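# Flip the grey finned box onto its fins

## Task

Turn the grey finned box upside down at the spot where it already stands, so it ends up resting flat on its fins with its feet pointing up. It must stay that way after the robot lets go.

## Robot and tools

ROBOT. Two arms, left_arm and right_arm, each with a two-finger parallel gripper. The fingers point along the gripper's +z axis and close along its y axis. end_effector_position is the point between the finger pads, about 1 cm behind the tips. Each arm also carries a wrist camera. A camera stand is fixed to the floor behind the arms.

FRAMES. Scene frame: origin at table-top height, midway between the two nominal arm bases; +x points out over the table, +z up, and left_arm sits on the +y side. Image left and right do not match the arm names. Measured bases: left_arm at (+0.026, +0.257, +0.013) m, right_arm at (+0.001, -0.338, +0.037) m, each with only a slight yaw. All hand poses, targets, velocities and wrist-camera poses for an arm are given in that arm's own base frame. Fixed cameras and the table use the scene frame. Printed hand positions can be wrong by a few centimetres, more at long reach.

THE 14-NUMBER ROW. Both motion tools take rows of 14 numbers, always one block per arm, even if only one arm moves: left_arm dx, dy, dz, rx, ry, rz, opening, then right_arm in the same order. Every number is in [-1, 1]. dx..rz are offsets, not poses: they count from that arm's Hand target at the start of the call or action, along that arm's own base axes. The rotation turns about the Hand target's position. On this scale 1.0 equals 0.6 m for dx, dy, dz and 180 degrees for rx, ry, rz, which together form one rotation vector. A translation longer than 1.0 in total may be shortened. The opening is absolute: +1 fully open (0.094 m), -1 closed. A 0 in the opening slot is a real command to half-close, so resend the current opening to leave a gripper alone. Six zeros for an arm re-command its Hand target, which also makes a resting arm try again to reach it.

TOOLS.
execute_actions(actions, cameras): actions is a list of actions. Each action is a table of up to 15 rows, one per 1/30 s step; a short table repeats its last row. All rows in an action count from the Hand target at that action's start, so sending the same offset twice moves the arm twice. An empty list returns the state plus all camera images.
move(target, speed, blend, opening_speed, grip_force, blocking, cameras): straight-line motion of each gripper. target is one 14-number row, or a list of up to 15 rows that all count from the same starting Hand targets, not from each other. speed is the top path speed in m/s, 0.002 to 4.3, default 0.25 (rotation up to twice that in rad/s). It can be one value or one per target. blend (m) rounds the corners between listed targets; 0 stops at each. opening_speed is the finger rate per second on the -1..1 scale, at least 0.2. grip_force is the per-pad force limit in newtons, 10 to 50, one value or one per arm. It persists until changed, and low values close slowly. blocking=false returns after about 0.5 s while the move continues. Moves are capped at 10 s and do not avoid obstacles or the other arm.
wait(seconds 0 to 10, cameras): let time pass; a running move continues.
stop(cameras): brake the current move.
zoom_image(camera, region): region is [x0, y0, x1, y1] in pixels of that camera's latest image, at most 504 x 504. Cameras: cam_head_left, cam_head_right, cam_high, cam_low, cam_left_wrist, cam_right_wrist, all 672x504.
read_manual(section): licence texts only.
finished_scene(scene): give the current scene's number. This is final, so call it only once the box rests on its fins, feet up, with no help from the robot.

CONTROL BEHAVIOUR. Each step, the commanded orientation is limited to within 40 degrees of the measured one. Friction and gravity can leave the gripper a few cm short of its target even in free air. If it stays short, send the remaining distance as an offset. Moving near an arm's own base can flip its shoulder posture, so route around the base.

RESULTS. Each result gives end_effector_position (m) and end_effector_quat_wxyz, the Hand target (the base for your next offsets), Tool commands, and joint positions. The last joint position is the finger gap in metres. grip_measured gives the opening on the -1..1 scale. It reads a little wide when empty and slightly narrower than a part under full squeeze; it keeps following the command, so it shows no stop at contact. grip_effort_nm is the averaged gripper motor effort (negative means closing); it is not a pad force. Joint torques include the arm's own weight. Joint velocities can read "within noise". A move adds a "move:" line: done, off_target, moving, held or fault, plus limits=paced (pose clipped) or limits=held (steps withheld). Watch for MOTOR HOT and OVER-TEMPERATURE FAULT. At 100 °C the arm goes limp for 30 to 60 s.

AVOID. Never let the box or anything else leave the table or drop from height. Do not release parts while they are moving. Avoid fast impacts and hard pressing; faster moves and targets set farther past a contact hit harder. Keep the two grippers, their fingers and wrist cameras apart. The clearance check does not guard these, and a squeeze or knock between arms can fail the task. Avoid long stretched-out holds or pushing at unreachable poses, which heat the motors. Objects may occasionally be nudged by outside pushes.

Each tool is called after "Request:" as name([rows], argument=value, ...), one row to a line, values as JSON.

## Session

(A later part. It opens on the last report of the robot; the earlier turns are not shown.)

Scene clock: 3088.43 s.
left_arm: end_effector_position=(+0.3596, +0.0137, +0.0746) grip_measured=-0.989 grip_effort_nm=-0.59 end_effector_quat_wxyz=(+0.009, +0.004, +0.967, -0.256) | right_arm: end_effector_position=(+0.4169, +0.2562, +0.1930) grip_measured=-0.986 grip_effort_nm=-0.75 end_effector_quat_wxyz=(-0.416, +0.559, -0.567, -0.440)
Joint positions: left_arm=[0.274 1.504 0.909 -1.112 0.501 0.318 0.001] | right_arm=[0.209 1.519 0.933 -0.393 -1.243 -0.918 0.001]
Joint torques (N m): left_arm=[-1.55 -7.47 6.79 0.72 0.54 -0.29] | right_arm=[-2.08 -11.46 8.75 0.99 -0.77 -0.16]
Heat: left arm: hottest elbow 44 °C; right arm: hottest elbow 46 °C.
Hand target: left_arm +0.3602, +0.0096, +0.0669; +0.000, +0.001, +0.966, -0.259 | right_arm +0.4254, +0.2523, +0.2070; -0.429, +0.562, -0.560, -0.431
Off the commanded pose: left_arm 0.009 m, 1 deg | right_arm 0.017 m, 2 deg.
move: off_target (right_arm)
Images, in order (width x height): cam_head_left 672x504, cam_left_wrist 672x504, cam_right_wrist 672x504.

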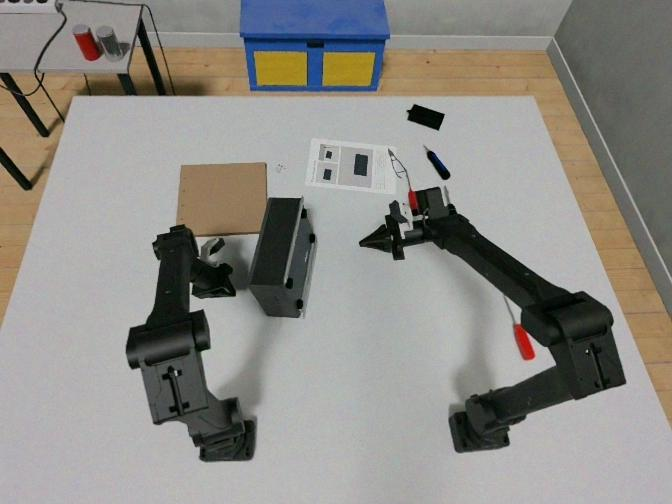

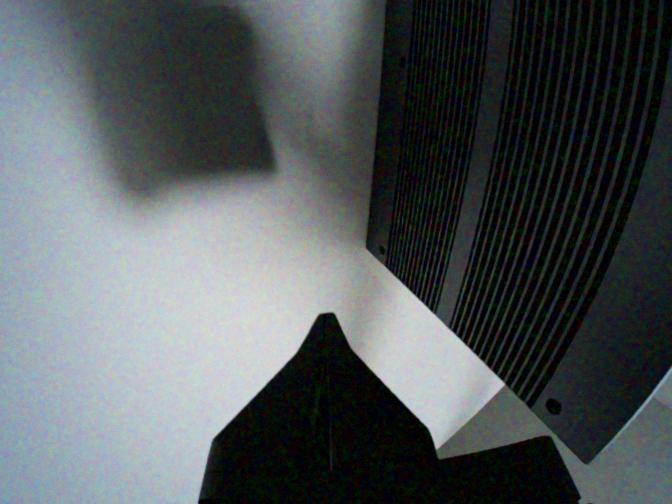

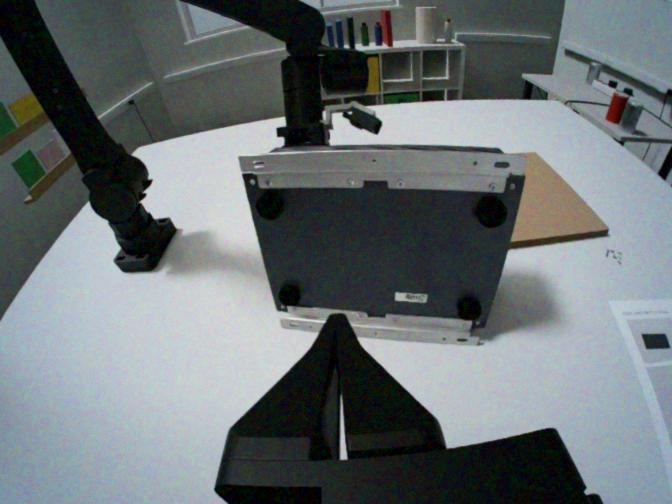

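Request:
move([
  [0.025,-0.066,-0.075,0,0,0,-1, 0,0,0,0,0,0,-1],
  [0.025,-0.26,-0.075,0,0,0,-1, 0,0,0,0,0,0,-1],
], speed=0.06, cameras=["cam_right_wrist","cam_left_wrist","cam_head_left"])

Scene clock: 3109.10 s.
left_arm: end_effector_position=(+0.3782, -0.1324, +0.0241) grip_measured=-0.989 grip_effort_nm=-0.59 end_effector_quat_wxyz=(+0.002, -0.010, +0.966, -0.260) | right_arm: end_effector_position=(+0.4169, +0.2562, +0.1930) grip_measured=-0.986 grip_effort_nm=-0.75 end_effector_quat_wxyz=(-0.416, +0.559, -0.567, -0.440)
Joint positions: left_arm=[-0.118 1.582 0.833 -0.745 0.52 -0.159 0.001] | right_arm=[0.209 1.519 0.933 -0.393 -1.243 -0.918 0.001]
Joint torques (N m): left_arm=[-3.9 -9.7 6.12 1.5 0.32 -0.32] | right_arm=[-2.2 -11.87 8.7 0.91 -0.81 -0.14]
Heat: left arm: hottest elbow 43 °C; right arm: hottest elbow 46 °C.
Hand target: left_arm +0.3753, -0.1463, +0.0219; +0.001, +0.001, +0.966, -0.259 | right_arm +0.4254, +0.2523, +0.2070; -0.429, +0.562, -0.560, -0.431
Off the commanded pose: left_arm 0.014 m, 1 deg | right_arm 0.017 m, 2 deg.
move: off_target (left_arm, right_arm)
Images, in order (width x height): cam_head_left 672x504, cam_left_wrist 672x504, cam_right_wrist 672x504.

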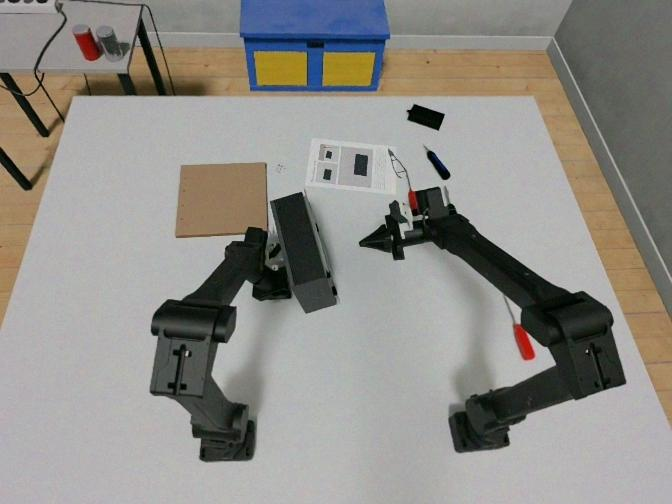

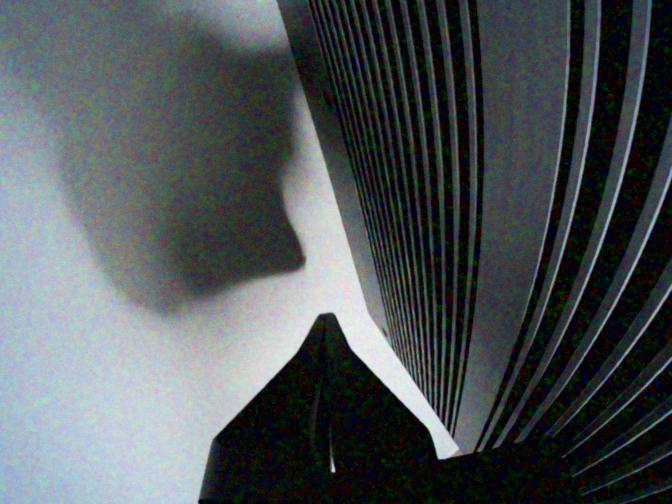

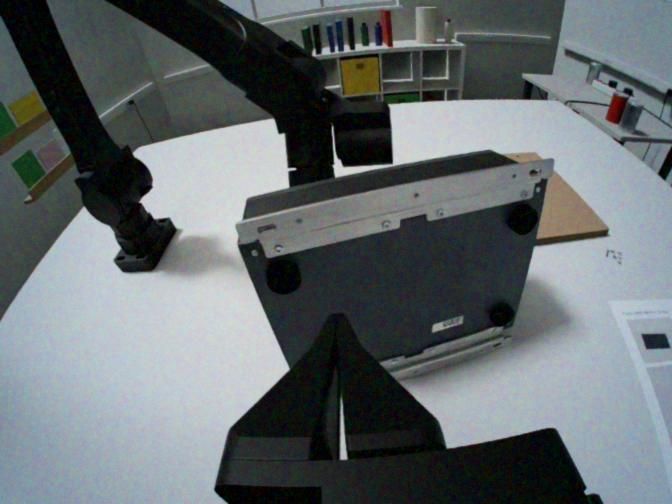

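Request:
move([
  [0.0,0.07,0,0,0,0,-1, 0,0,0,0,0,0,-1],
  [0.13,0.085,0,0,0,0,-1, 0,0,0,0,0,0,-1],
  [0.12,-0.16,0,0,0,0,-1, 0,0,0,0,0,0,-1],
], speed=0.06, cameras=["cam_right_wrist","cam_left_wrist","cam_head_left"])

Scene clock: 3132.20 s.
left_arm: end_effector_position=(+0.4352, -0.2133, +0.0221) grip_measured=-0.989 grip_effort_nm=-0.59 end_effector_quat_wxyz=(-0.007, -0.025, +0.967, -0.252) | right_arm: end_effector_position=(+0.4170, +0.2559, +0.1931) grip_measured=-0.986 grip_effort_nm=-0.76 end_effector_quat_wxyz=(-0.416, +0.559, -0.567, -0.440)
Joint positions: left_arm=[-0.286 1.734 1.034 -0.715 0.487 -0.377 0.001] | right_arm=[0.208 1.519 0.933 -0.393 -1.244 -0.918 0.001]
Joint torques (N m): left_arm=[-4.84 -10.17 10.47 1.72 0.62 -0.18] | right_arm=[-1.32 -11.4 8.8 0.94 -0.79 -0.15]
Heat: left arm: hottest elbow 42 °C; right arm: hottest elbow 46 °C.
Hand target: left_arm +0.4473, -0.2423, +0.0219; +0.001, +0.001, +0.966, -0.259 | right_arm +0.4255, +0.2522, +0.2070; -0.429, +0.562, -0.560, -0.431
Off the commanded pose: left_arm 0.031 m, 3 deg | right_arm 0.017 m, 2 deg.
move: off_target (left_arm, right_arm)
Images, in order (width x height): cam_head_left 672x504, cam_left_wrist 672x504, cam_right_wrist 672x504.

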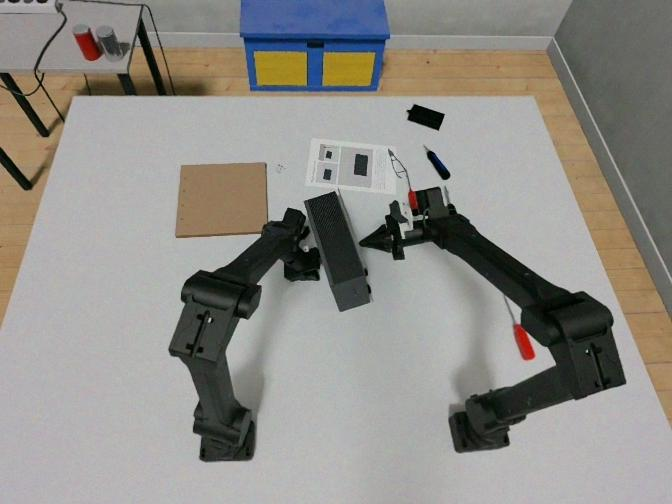

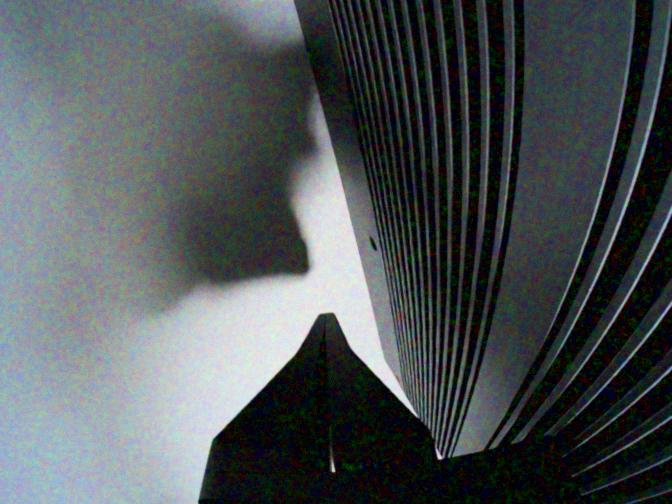

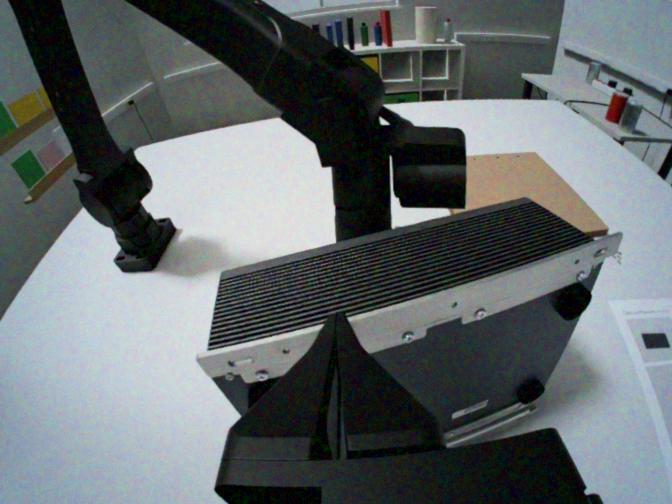

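Request:
move([
  [0.0,0.06,0,0,0,0,-1, 0,-0.2,0.05,0,0,0,-1],
  [0.04,0.05,0,0,0,0,-1, -0.1,-0.3,0.05,0,0,0,-1],
], speed=0.12)

Request:
move([
  [0.005,-0.22,0,0,0,0,-1, 0,0,0,0,0,0,-1],
], speed=0.06, cameras=["cam_right_wrist","cam_left_wrist","cam_head_left","cam_head_right"])

Scene clock: 3146.93 s.
left_arm: end_effector_position=(+0.4548, -0.2073, +0.0216) grip_measured=-0.989 grip_effort_nm=-0.59 end_effector_quat_wxyz=(-0.005, -0.007, +0.967, -0.256) | right_arm: end_effector_position=(+0.3669, +0.0777, +0.2333) grip_measured=-0.986 grip_effort_nm=-0.76 end_effector_quat_wxyz=(-0.423, +0.550, -0.594, -0.408)
Joint positions: left_arm=[-0.259 1.776 1.092 -0.749 0.502 -0.309 0.001] | right_arm=[-0.239 1.489 1.051 -1.644 -1.208 -2.09 0.001]
Joint torques (N m): left_arm=[-0.79 -11.11 10.36 0.73 0.51 -0.01] | right_arm=[-1.85 -10.34 6.37 -0.65 -0.53 -0.15]
Heat: left arm: hottest elbow 43 °C; right arm: hottest elbow 46 °C.
Hand target: left_arm +0.4712, -0.2123, +0.0218; +0.000, +0.001, +0.966, -0.259 | right_arm +0.3655, +0.0722, +0.2370; -0.430, +0.562, -0.560, -0.431
Off the commanded pose: left_arm 0.017 m, 1 deg | right_arm 0.007 m, 5 deg.
joint sent to its limit (right arm) — joint 6 (wrist roll), lower limit. The joint targets are off in orientation, not in position.
move: off_target (left_arm, right_arm)

Scene clock: 3149.63 s.
left_arm: end_effector_position=(+0.4685, -0.3087, +0.0233) grip_measured=-0.989 grip_effort_nm=-0.59 end_effector_quat_wxyz=(-0.005, -0.025, +0.968, -0.250) | right_arm: end_effector_position=(+0.3668, +0.0777, +0.2332) grip_measured=-0.986 grip_effort_nm=-0.75 end_effector_quat_wxyz=(-0.423, +0.550, -0.594, -0.408)
Joint positions: left_arm=[-0.447 1.858 1.222 -0.698 0.45 -0.552 0.001] | right_arm=[-0.239 1.489 1.051 -1.644 -1.208 -2.09 0.001]
Joint torques (N m): left_arm=[-5.07 -12.4 11.17 1.88 0.59 -0.21] | right_arm=[-1.9 -10.23 6.42 -0.57 -0.52 -0.11]
Heat: left arm: hottest elbow 43 °C; right arm: hottest elbow 46 °C.
Hand target: left_arm +0.4743, -0.3443, +0.0220; +0.001, +0.001, +0.966, -0.259 | right_arm +0.3655, +0.0722, +0.2370; -0.430, +0.562, -0.560, -0.431
Off the commanded pose: left_arm 0.036 m, 3 deg | right_arm 0.007 m, 5 deg.
joint sent to its limit (right arm) — joint 6 (wrist roll), lower limit. The joint targets are off in orientation, not in position.
move: off_target (left_arm, right_arm)
Images, in order (width x height): cam_head_left 672x504, cam_head_right 672x504, cam_left_wrist 672x504, cam_right_wrist 672x504.

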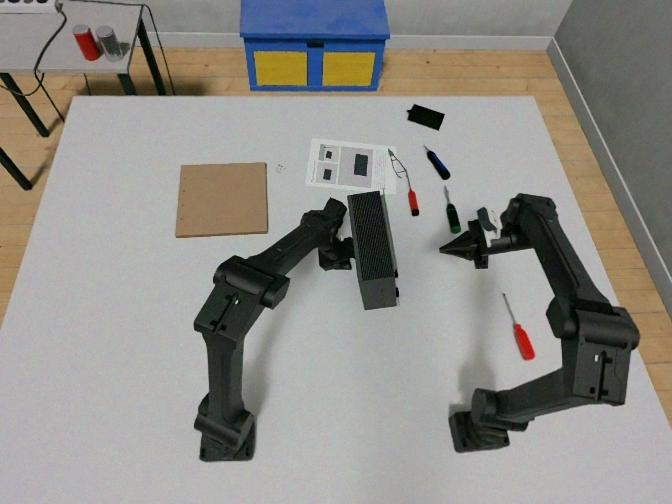

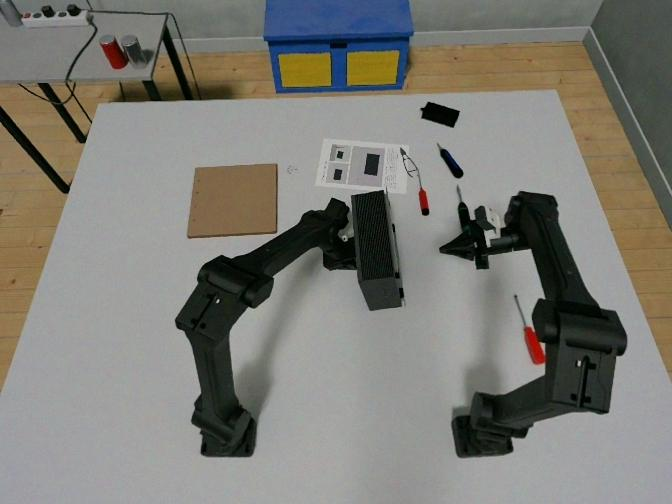

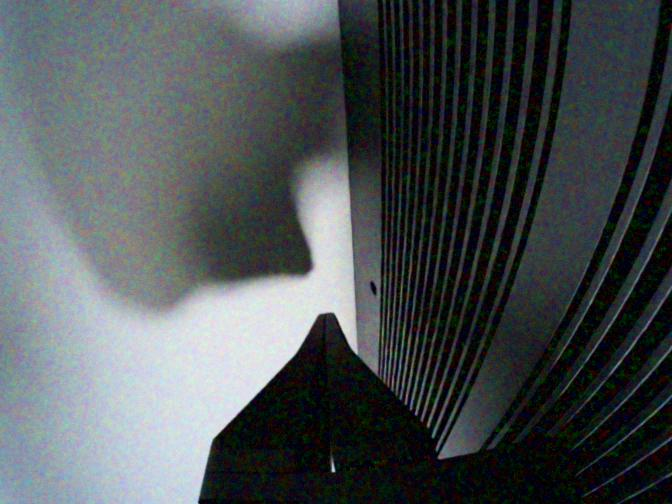

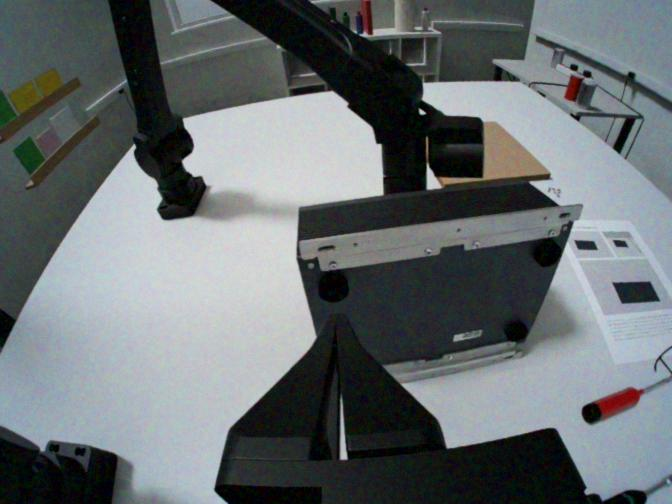

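Request:
move([
  [-0.03,0.11,0,0,0,0,-1, 0,0,0,0,0,0,-1],
  [-0.165,0.1,0,0,0,0,-1, 0,0,0,0,0,0,-1],
  [-0.165,-0.045,0,0,0,0,-1, 0,0,0,0,0,0,-1],
], speed=0.06, cameras=["cam_right_wrist","cam_left_wrist","cam_head_left"])

Scene clock: 3163.27 s.
left_arm: end_effector_position=(+0.3672, -0.3459, +0.0236) grip_measured=-0.989 grip_effort_nm=-0.59 end_effector_quat_wxyz=(-0.003, -0.012, +0.968, -0.252) | right_arm: end_effector_position=(+0.3668, +0.0777, +0.2332) grip_measured=-0.986 grip_effort_nm=-0.76 end_effector_quat_wxyz=(-0.423, +0.550, -0.594, -0.408)
Joint positions: left_arm=[-0.617 1.705 0.989 -0.543 0.41 -0.707 0.001] | right_arm=[-0.239 1.489 1.051 -1.644 -1.208 -2.09 0.001]
Joint torques (N m): left_arm=[-3.43 -9.35 10.8 1.92 0.32 -0.28] | right_arm=[-2.08 -10.4 6.49 -0.72 -0.57 -0.15]
Heat: left arm: hottest elbow 44 °C; right arm: hottest elbow 45 °C.
Hand target: left_arm +0.3753, -0.3714, +0.0220; +0.001, +0.001, +0.966, -0.259 | right_arm +0.3655, +0.0722, +0.2370; -0.430, +0.562, -0.560, -0.431
Off the commanded pose: left_arm 0.027 m, 2 deg | right_arm 0.007 m, 5 deg.
joint sent to its limit (right arm) — joint 6 (wrist roll), lower limit. The joint targets are off in orientation, not in position.
move: off_target (left_arm, right_arm)
Images, in order (width x height): cam_head_left 672x504, cam_left_wrist 672x504, cam_right_wrist 672x504.

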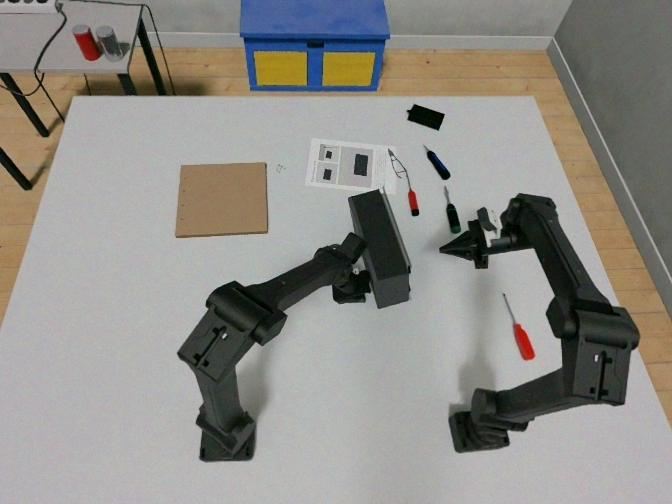

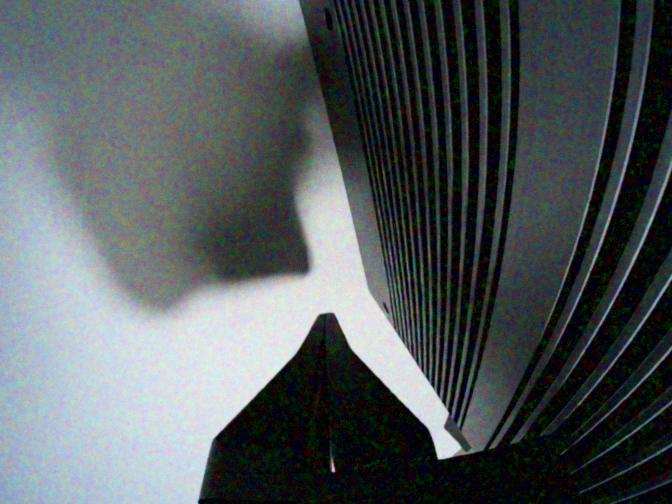

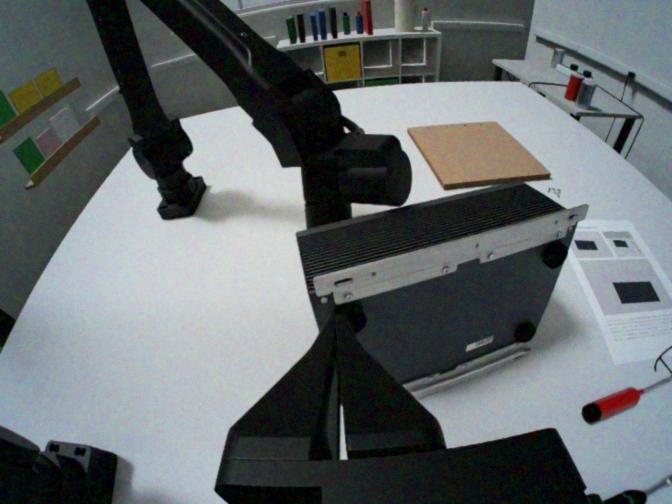

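Request:
move([
  [-0.0255,0.202,0.43,0,0,0,-1, 0,0,0,0,0,0,-1],
  [0.172,-0.034,0.43,0.108,-0.0884,0.135,1, 0,0,0,0,0,0,-1],
], speed=0.15, cameras=["cam_right_wrist","cam_left_wrist","cam_head_left","cam_high"])

Scene clock: 3237.47 s.
left_arm: end_effector_position=(+0.4709, -0.3804, +0.2758) grip_measured=+0.996 grip_effort_nm=0.16 end_effector_quat_wxyz=(+0.184, -0.162, +0.966, -0.082) | right_arm: end_effector_position=(+0.3668, +0.0777, +0.2332) grip_measured=-0.986 grip_effort_nm=-0.75 end_effector_quat_wxyz=(-0.423, +0.550, -0.594, -0.408)
Joint positions: left_arm=[-0.731 1.693 1.71 -1.224 -0.182 -1.029 0.094] | right_arm=[-0.239 1.489 1.051 -1.644 -1.208 -2.09 0.001]
Joint torques (N m): left_arm=[-1.38 -12.86 12.85 0.94 -0.26 -0.32] | right_arm=[-1.67 -10.11 6.32 -0.69 -0.49 -0.14]
Heat: left arm: hottest elbow 47 °C; right arm: hottest elbow 43 °C.
Hand target: left_arm +0.4784, -0.3918, +0.2799; +0.186, -0.165, +0.965, -0.086 | right_arm +0.3655, +0.0722, +0.2370; -0.430, +0.562, -0.560, -0.431
Off the commanded pose: left_arm 0.014 m, 1 deg | right_arm 0.007 m, 5 deg.
joint sent to its limit (right arm) — joint 6 (wrist roll), lower limit. The joint targets are off in orientation, not in position.
move: off_target (left_arm, right_arm); target 2's new opening was sent with left_arm's hand 0.014 m and 1 deg from that target
Images, in order (width x height): cam_head_left 672x504, cam_high 672x504, cam_left_wrist 672x504, cam_right_wrist 672x504.

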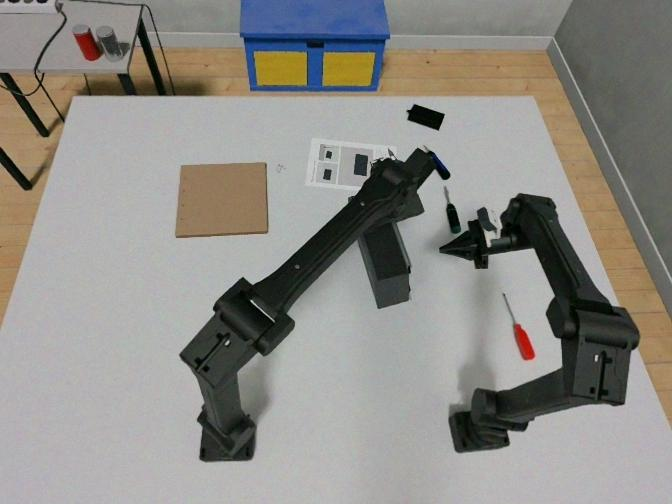

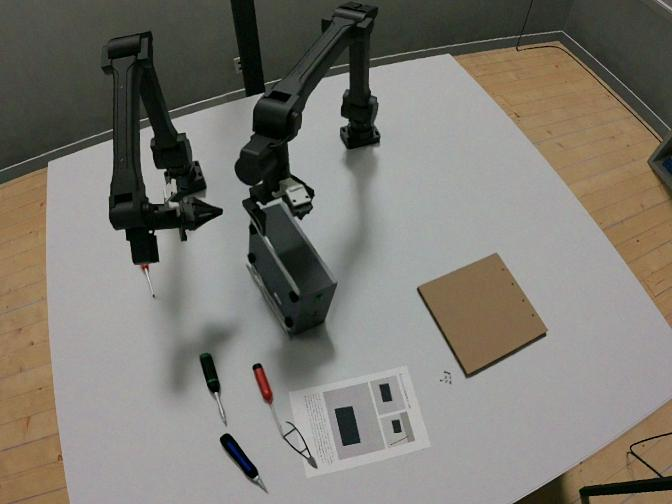

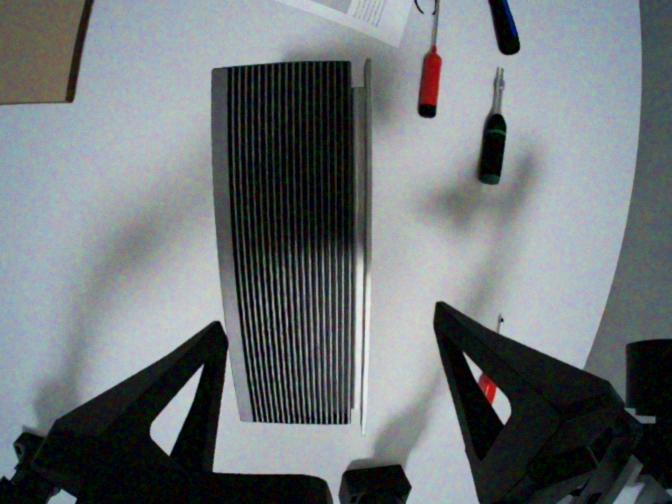

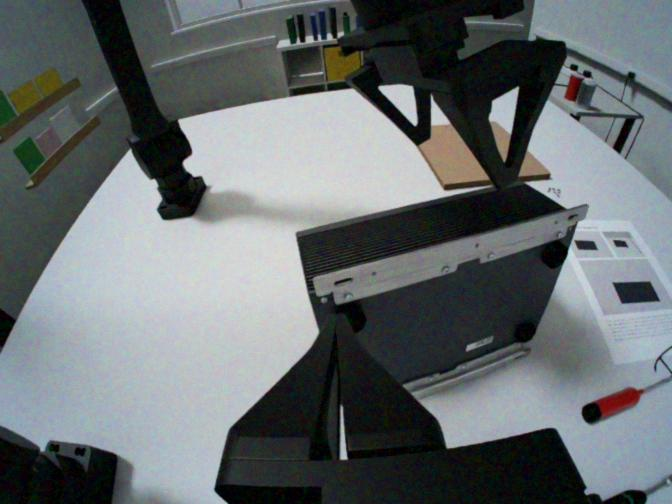

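Request:
move(target=[0.0843,-0.0333,-0.0567,0,0,-0.0244,1, 0,0,0,0,0,0,-1], speed=0.1, cameras=["cam_right_wrist","cam_left_wrist","cam_high"])

Scene clock: 3290.03 s.
left_arm: end_effector_position=(+0.5133, -0.4038, +0.2424) grip_measured=+0.997 grip_effort_nm=0.16 end_effector_quat_wxyz=(+0.175, -0.131, +0.972, -0.084) | right_arm: end_effector_position=(+0.3668, +0.0777, +0.2332) grip_measured=-0.986 grip_effort_nm=-0.75 end_effector_quat_wxyz=(-0.423, +0.550, -0.594, -0.408)
Joint positions: left_arm=[-0.704 1.825 1.806 -1.187 -0.146 -0.946 0.094] | right_arm=[-0.239 1.489 1.051 -1.644 -1.208 -2.09 0.001]
Joint torques (N m): left_arm=[-0.15 -14.68 12.77 1.69 0.02 -0.06] | right_arm=[-2.43 -9.82 6.57 -0.76 -0.52 -0.13]
Heat: left arm: hottest elbow 54 °C; right arm: hottest elbow 42 °C.
Hand target: left_arm +0.5290, -0.4119, +0.2458; +0.183, -0.128, +0.970, -0.093 | right_arm +0.3655, +0.0722, +0.2370; -0.430, +0.562, -0.560, -0.431
Off the commanded pose: left_arm 0.018 m, 1 deg | right_arm 0.007 m, 5 deg.
joint sent to its limit (right arm) — joint 6 (wrist roll), lower limit. The joint targets are off in orientation, not in position.
move: off_target (left_arm, right_arm)
Images, in order (width x height): cam_high 672x504, cam_left_wrist 672x504, cam_right_wrist 672x504.

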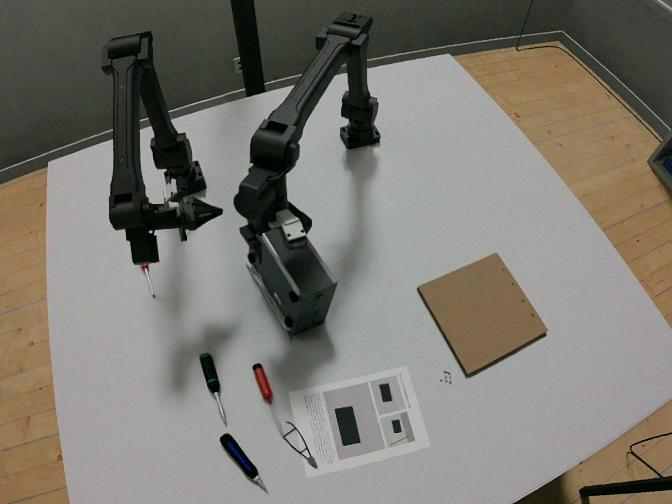

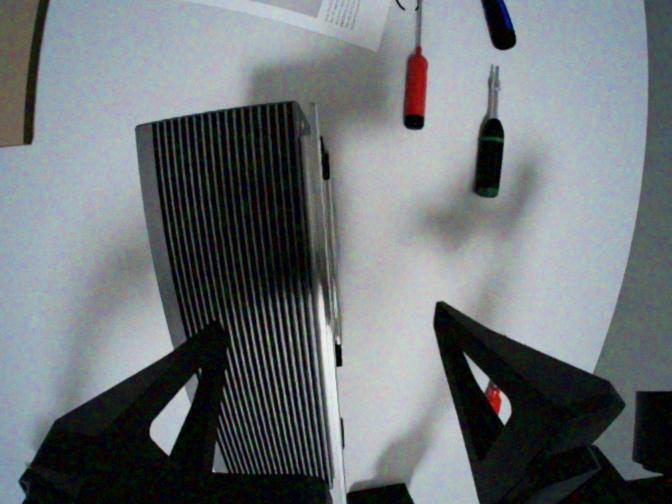

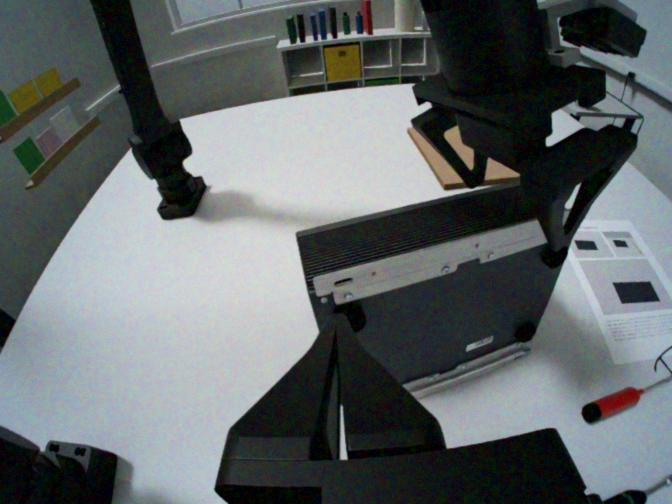

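Request:
move(target=[0.01,-0.0033,-0.025,0,0,0,1, 0,0,0,0,0,0,-1], speed=0.04, cameras=["cam_right_wrist","cam_left_wrist"])

Scene clock: 3341.03 s.
left_arm: end_effector_position=(+0.5204, -0.4075, +0.2341) grip_measured=+0.997 grip_effort_nm=0.16 end_effector_quat_wxyz=(+0.178, -0.131, +0.971, -0.088) | right_arm: end_effector_position=(+0.3668, +0.0777, +0.2332) grip_measured=-0.986 grip_effort_nm=-0.76 end_effector_quat_wxyz=(-0.423, +0.550, -0.594, -0.408)
Joint positions: left_arm=[-0.701 1.842 1.806 -1.16 -0.144 -0.942 0.094] | right_arm=[-0.239 1.489 1.051 -1.644 -1.208 -2.09 0.001]
Joint torques (N m): left_arm=[0.03 -14.92 11.84 1.83 0.03 -0.06] | right_arm=[-2.2 -9.99 6.38 -0.68 -0.51 -0.15]
Heat: left arm: hottest elbow 56 °C; right arm: hottest elbow 42 °C.
Hand target: left_arm +0.5351, -0.4136, +0.2308; +0.183, -0.128, +0.970, -0.092 | right_arm +0.3655, +0.0722, +0.2370; -0.430, +0.562, -0.560, -0.431
Off the commanded pose: left_arm 0.016 m, 1 deg | right_arm 0.007 m, 5 deg.
joint sent to its limit (right arm) — joint 6 (wrist roll), lower limit. The joint targets are off in orientation, not in position.
move: off_target (left_arm, right_arm)
Images, in order (width x height): cam_left_wrist 672x504, cam_right_wrist 672x504.

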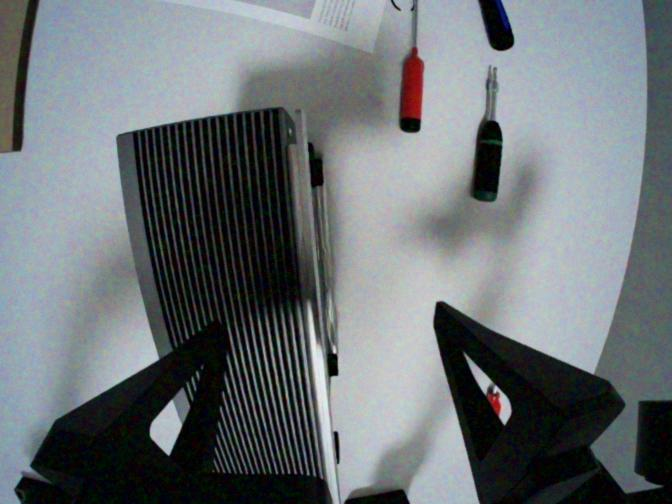

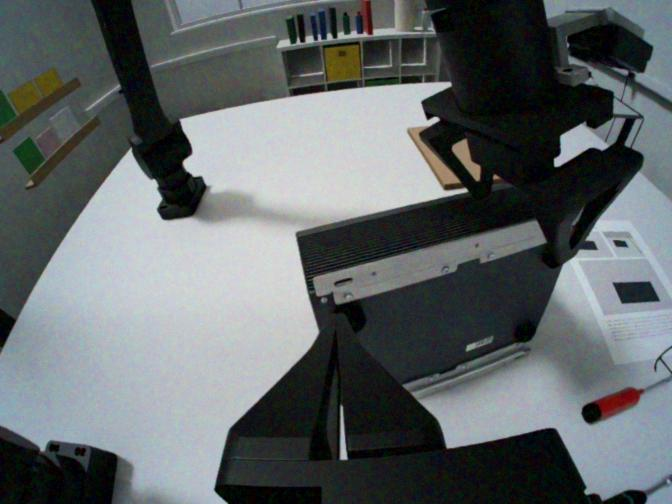

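Request:
move(target=[0.005,0.006,-0.032,0,0,0,1, 0,0,0,0,0,0,-1], speed=0.04, cameras=["cam_right_wrist","cam_left_wrist"])

Scene clock: 3355.87 s.
left_arm: end_effector_position=(+0.5299, -0.4106, +0.2346) grip_measured=+0.997 grip_effort_nm=0.16 end_effector_quat_wxyz=(+0.191, -0.131, +0.967, -0.102) | right_arm: end_effector_position=(+0.3668, +0.0777, +0.2332) grip_measured=-0.986 grip_effort_nm=-0.76 end_effector_quat_wxyz=(-0.423, +0.550, -0.594, -0.408)
Joint positions: left_arm=[-0.695 1.843 1.799 -1.112 -0.141 -0.935 0.094] | right_arm=[-0.239 1.489 1.051 -1.644 -1.208 -2.09 0.001]
Joint torques (N m): left_arm=[-0.03 -14.86 8.72 1.91 0.04 -0.06] | right_arm=[-2.32 -9.64 6.3 -0.68 -0.51 -0.08]
Heat: left arm: hottest elbow 56 °C; right arm: hottest elbow 42 °C.
Hand target: left_arm +0.5381, -0.4101, +0.2117; +0.183, -0.128, +0.970, -0.093 | right_arm +0.3655, +0.0722, +0.2370; -0.430, +0.562, -0.560, -0.431
Off the commanded pose: left_arm 0.024 m, 2 deg | right_arm 0.007 m, 5 deg.
joint sent to its limit (right arm) — joint 6 (wrist roll), lower limit. The joint targets are off in orientation, not in position.
move: off_target (left_arm, right_arm)
Images, in order (width x height): cam_left_wrist 672x504, cam_right_wrist 672x504.

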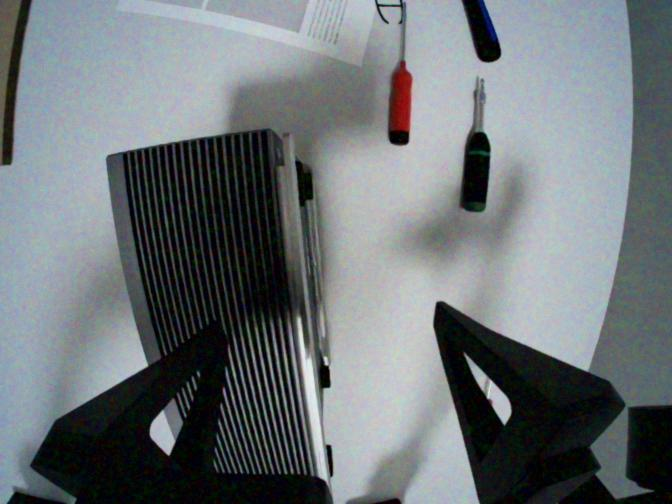

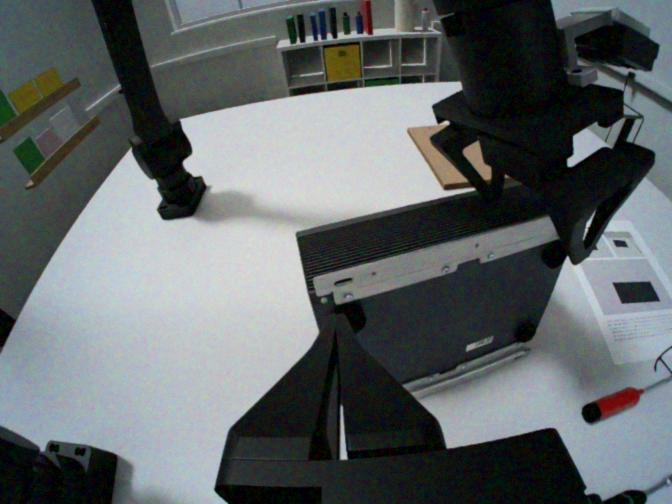

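Request:
move(target=[-0.01,0.004,-0.015,0,0,0,1, 0,0,0,0,0,0,-1], speed=0.04)

Scene clock: 3380.37 s.
left_arm: end_effector_position=(+0.5268, -0.4080, +0.2169) grip_measured=+0.997 grip_effort_nm=0.16 end_effector_quat_wxyz=(+0.187, -0.131, +0.969, -0.098) | right_arm: end_effector_position=(+0.3668, +0.0777, +0.2332) grip_measured=-0.986 grip_effort_nm=-0.76 end_effector_quat_wxyz=(-0.423, +0.550, -0.594, -0.408)
Joint positions: left_arm=[-0.695 1.843 1.756 -1.082 -0.141 -0.935 0.094] | right_arm=[-0.239 1.489 1.051 -1.644 -1.208 -2.09 0.001]
Joint torques (N m): left_arm=[-0.21 -15.97 8.8 1.91 -0.03 -0.06] | right_arm=[-2.78 -10.29 6.5 -0.69 -0.49 -0.09]
Heat: left arm: hottest elbow 50 °C; right arm: hottest elbow 42 °C.
Hand target: left_arm +0.5321, -0.4077, +0.2027; +0.183, -0.128, +0.970, -0.093 | right_arm +0.3655, +0.0722, +0.2370; -0.430, +0.562, -0.560, -0.431
Off the commanded pose: left_arm 0.015 m, 1 deg | right_arm 0.007 m, 5 deg.
joint sent to its limit (right arm) — joint 6 (wrist roll), lower limit. The joint targets are off in orientation, not in position.
move: off_target (left_arm, right_arm)

Request:
execute_actions(actions=[], cameras=["cam_left_wrist","cam_right_wrist"])

Request:
zoom_image(camera="cam_right_wrist", region=[420, 100, 660, 320])

Scene clock: 3388.60 s.
left_arm: end_effector_position=(+0.5268, -0.4080, +0.2169) grip_measured=+0.997 grip_effort_nm=0.16 end_effector_quat_wxyz=(+0.187, -0.131, +0.969, -0.098) | right_arm: end_effector_position=(+0.3668, +0.0777, +0.2332) grip_measured=-0.986 grip_effort_nm=-0.75 end_effector_quat_wxyz=(-0.423, +0.550, -0.594, -0.408)
Joint positions: left_arm=[-0.695 1.843 1.756 -1.082 -0.141 -0.935 0.094] | right_arm=[-0.239 1.489 1.051 -1.644 -1.208 -2.09 0.001]
Joint velocities: within noise
Joint torques (N m): left_arm=[-0.26 -15.97 8.8 1.96 -0.02 -0.08] | right_arm=[-1.61 -9.99 6.43 -0.59 -0.53 -0.14]
Heat: left arm: hottest elbow 49 °C; right arm: hottest elbow 42 °C.
Hand target: left_arm +0.5321, -0.4076, +0.2026; +0.183, -0.128, +0.970, -0.093 | right_arm +0.3655, +0.0722, +0.2370; -0.430, +0.562, -0.560, -0.431
Tool commands: left_gripper/opening=+1.0 right_gripper/opening=-1.0
Off the commanded pose: left_arm 0.015 m, 1 deg | right_arm 0.007 m, 5 deg.
Images, in order (width x height): cam_left_wrist 672x504, cam_right_wrist 672x504.

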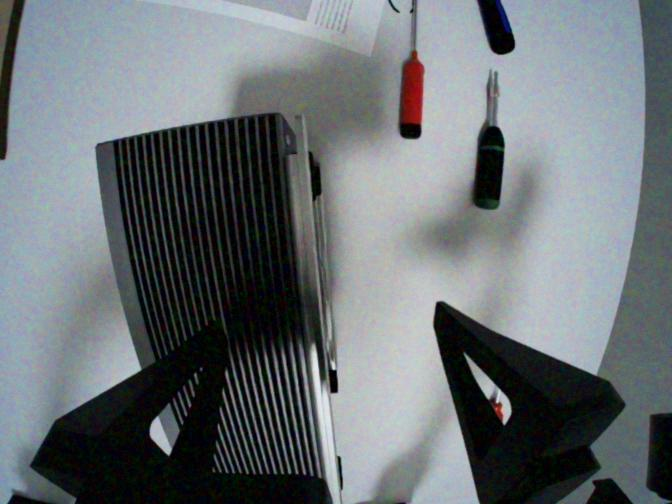

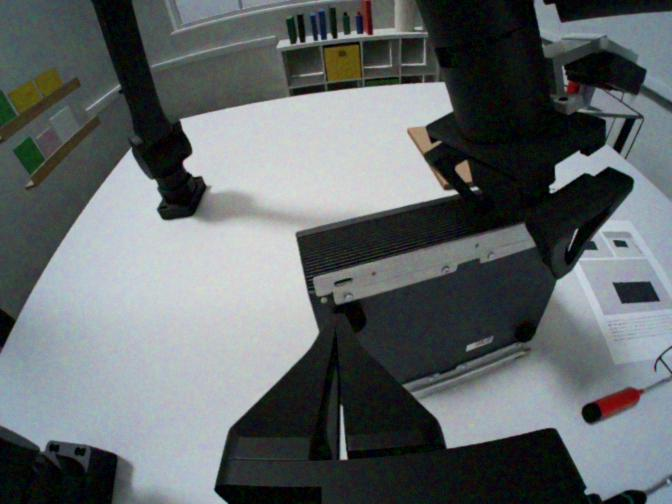

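Scaled by 2.100 from the camera's 672x504 image, which has a finer 960x720 frame.

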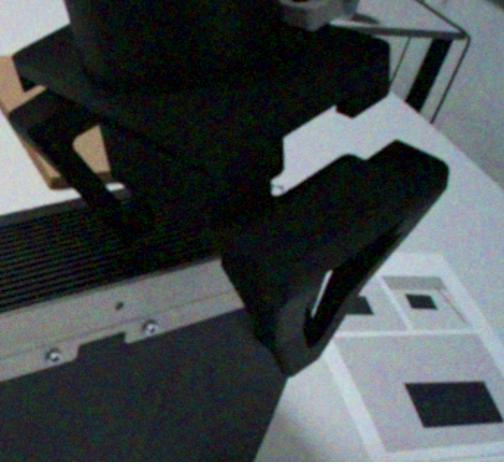

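Request:
move(target=[-0.002,0.015,0.0,0,0,0,1, 0,0,0,0,0,0,-1], speed=0.04, cameras=["cam_left_wrist"])

Scene clock: 3396.50 s.
left_arm: end_effector_position=(+0.5255, -0.4068, +0.2114) grip_measured=+0.997 grip_effort_nm=0.16 end_effector_quat_wxyz=(+0.184, -0.128, +0.970, -0.096) | right_arm: end_effector_position=(+0.3668, +0.0777, +0.2332) grip_measured=-0.986 grip_effort_nm=-0.75 end_effector_quat_wxyz=(-0.423, +0.550, -0.594, -0.408)
Joint positions: left_arm=[-0.694 1.843 1.742 -1.073 -0.138 -0.93 0.094] | right_arm=[-0.239 1.489 1.051 -1.644 -1.208 -2.09 0.001]
Joint torques (N m): left_arm=[0.5 -17.08 7.97 1.98 0.04 -0.02] | right_arm=[-1.55 -10.05 6.61 -0.53 -0.53 -0.11]
Heat: left arm: hottest elbow 49 °C; right arm: hottest elbow 42 °C.
Hand target: left_arm +0.5309, -0.3986, +0.2026; +0.183, -0.128, +0.970, -0.093 | right_arm +0.3655, +0.0722, +0.2370; -0.430, +0.562, -0.560, -0.431
Off the commanded pose: left_arm 0.013 m, 0 deg | right_arm 0.007 m, 5 deg.
joint sent to its limit (right arm) — joint 6 (wrist roll), lower limit. The joint targets are off in orientation, not in position.
move: off_target (left_arm, right_arm)
Images, in order (width x height): cam_left_wrist 672x504.

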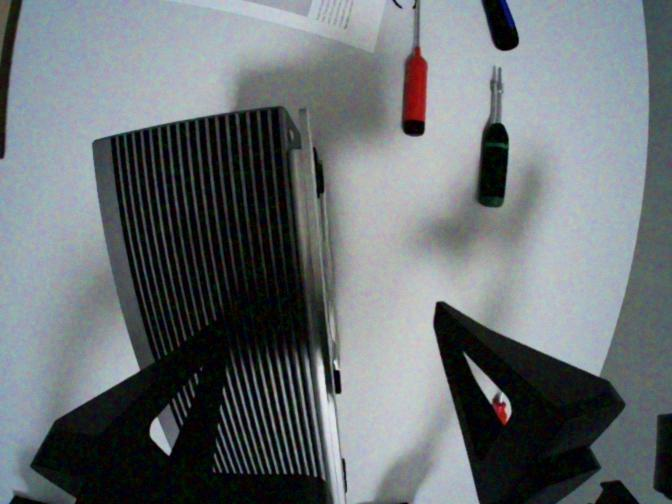

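Request:
move(target=[-0.002,0.008,0.02,0,0,0,1, 0,0,0,0,0,0,-1], speed=0.04, cameras=["cam_left_wrist"])

Scene clock: 3403.43 s.
left_arm: end_effector_position=(+0.5300, -0.4006, +0.2122) grip_measured=+0.997 grip_effort_nm=0.16 end_effector_quat_wxyz=(+0.184, -0.131, +0.969, -0.096) | right_arm: end_effector_position=(+0.3668, +0.0777, +0.2332) grip_measured=-0.986 grip_effort_nm=-0.76 end_effector_quat_wxyz=(-0.423, +0.550, -0.594, -0.408)
Joint positions: left_arm=[-0.682 1.841 1.741 -1.073 -0.134 -0.924 0.094] | right_arm=[-0.239 1.489 1.051 -1.644 -1.208 -2.09 0.001]
Joint torques (N m): left_arm=[-0.09 -18.2 8.76 0.94 -0.06 -0.04] | right_arm=[-1.67 -9.82 6.57 -0.65 -0.54 -0.11]
Heat: left arm: hottest elbow 48 °C; right arm: hottest elbow 42 °C.
Hand target: left_arm +0.5297, -0.3939, +0.2147; +0.183, -0.128, +0.970, -0.093 | right_arm +0.3655, +0.0722, +0.2370; -0.430, +0.562, -0.560, -0.431
Off the commanded pose: left_arm 0.007 m, 1 deg | right_arm 0.007 m, 5 deg.
joint sent to its limit (right arm) — joint 6 (wrist roll), lower limit. The joint targets are off in orientation, not in position.
move: off_target (right_arm)
Images, in order (width x height): cam_left_wrist 672x504.

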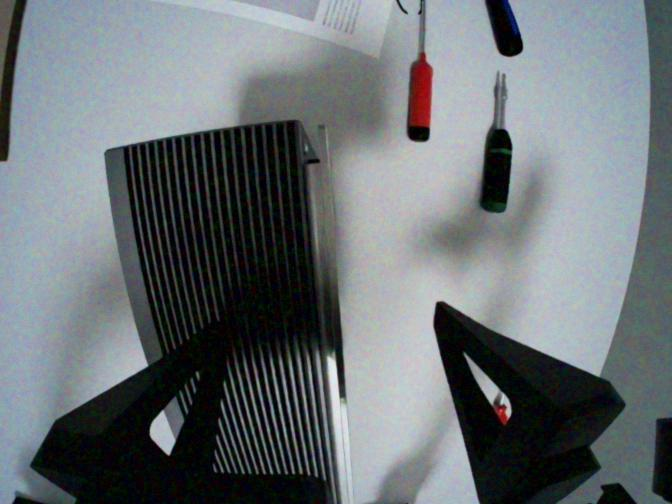

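Request:
move(target=[-0.002,-0.002,0.015,0,0,0,1, 0,0,0,0,0,0,-1], speed=0.04)

Scene clock: 3410.80 s.
left_arm: end_effector_position=(+0.5258, -0.3972, +0.2100) grip_measured=+0.997 grip_effort_nm=0.16 end_effector_quat_wxyz=(+0.177, -0.131, +0.972, -0.088) | right_arm: end_effector_position=(+0.3668, +0.0777, +0.2332) grip_measured=-0.986 grip_effort_nm=-0.76 end_effector_quat_wxyz=(-0.423, +0.550, -0.594, -0.408)
Joint positions: left_arm=[-0.682 1.841 1.741 -1.096 -0.134 -0.923 0.094] | right_arm=[-0.239 1.489 1.051 -1.644 -1.208 -2.09 0.001]
Joint torques (N m): left_arm=[-0.32 -18.37 10.21 0.92 -0.1 -0.07] | right_arm=[-1.55 -10.7 6.54 -0.7 -0.53 -0.13]
Heat: left arm: hottest elbow 47 °C; right arm: hottest elbow 42 °C.
Hand target: left_arm +0.5284, -0.3951, +0.2237; +0.183, -0.128, +0.970, -0.093 | right_arm +0.3655, +0.0722, +0.2370; -0.430, +0.562, -0.560, -0.431
Off the commanded pose: left_arm 0.014 m, 1 deg | right_arm 0.007 m, 5 deg.
joint sent to its limit (right arm) — joint 6 (wrist roll), lower limit. The joint targets are off in orientation, not in position.
move: off_target (left_arm, right_arm)

Request:
move(target=[0,-0.002,0.01,0,0,0,1, 0,0,0,0,0,0,-1], speed=0.04)

Scene clock: 3414.47 s.
left_arm: end_effector_position=(+0.5230, -0.3950, +0.2087) grip_measured=+0.997 grip_effort_nm=0.16 end_effector_quat_wxyz=(+0.171, -0.130, +0.973, -0.082) | right_arm: end_effector_position=(+0.3668, +0.0777, +0.2332) grip_measured=-0.986 grip_effort_nm=-0.76 end_effector_quat_wxyz=(-0.423, +0.550, -0.594, -0.408)
Joint positions: left_arm=[-0.682 1.841 1.741 -1.112 -0.134 -0.923 0.094] | right_arm=[-0.239 1.489 1.051 -1.644 -1.208 -2.09 0.001]
Joint torques (N m): left_arm=[-0.5 -18.32 11.44 0.85 -0.12 -0.09] | right_arm=[-2.26 -10.46 6.41 -0.73 -0.51 -0.16]
Heat: left arm: hottest elbow 47 °C; right arm: hottest elbow 42 °C.
Hand target: left_arm +0.5285, -0.3963, +0.2297; +0.183, -0.128, +0.970, -0.093 | right_arm +0.3655, +0.0722, +0.2370; -0.430, +0.562, -0.560, -0.431
Off the commanded pose: left_arm 0.022 m, 2 deg | right_arm 0.007 m, 5 deg.
joint sent to its limit (right arm) — joint 6 (wrist roll), lower limit. The joint targets are off in orientation, not in position.
move: off_target (left_arm, right_arm)

Request:
move(target=[0.003,-0.002,0.015,0,0,0,1, 0,0,0,0,0,0,-1], speed=0.04, cameras=["cam_left_wrist"])

Scene clock: 3419.13 s.
left_arm: end_effector_position=(+0.5211, -0.3934, +0.2121) grip_measured=+0.997 grip_effort_nm=0.16 end_effector_quat_wxyz=(+0.167, -0.130, +0.974, -0.078) | right_arm: end_effector_position=(+0.3668, +0.0777, +0.2332) grip_measured=-0.986 grip_effort_nm=-0.76 end_effector_quat_wxyz=(-0.423, +0.550, -0.594, -0.408)
Joint positions: left_arm=[-0.682 1.841 1.753 -1.136 -0.134 -0.923 0.094] | right_arm=[-0.239 1.489 1.051 -1.644 -1.208 -2.09 0.001]
Joint torques (N m): left_arm=[-0.44 -18.26 12.71 0.94 -0.13 -0.08] | right_arm=[-2.14 -9.93 6.65 -0.79 -0.54 -0.15]
Heat: left arm: hottest elbow 47 °C; right arm: hottest elbow 42 °C.
Hand target: left_arm +0.5303, -0.3975, +0.2388; +0.183, -0.128, +0.970, -0.093 | right_arm +0.3655, +0.0722, +0.2370; -0.430, +0.562, -0.560, -0.431
Off the commanded pose: left_arm 0.028 m, 3 deg | right_arm 0.007 m, 5 deg.
joint sent to its limit (right arm) — joint 6 (wrist roll), lower limit. The joint targets are off in orientation, not in position.
move: off_target (left_arm, right_arm)
Images, in order (width x height): cam_left_wrist 672x504.

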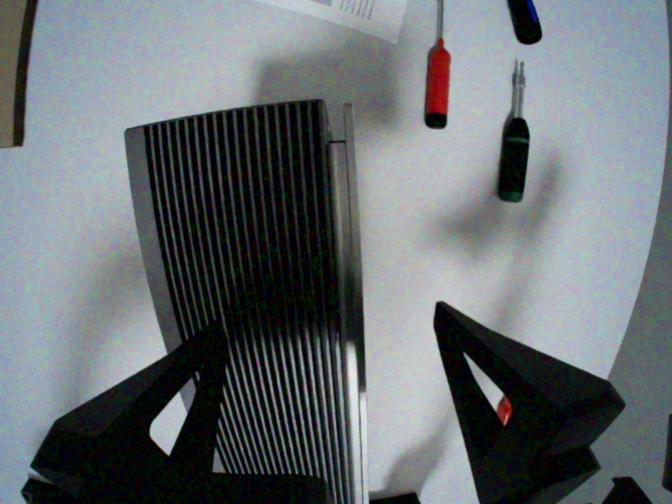

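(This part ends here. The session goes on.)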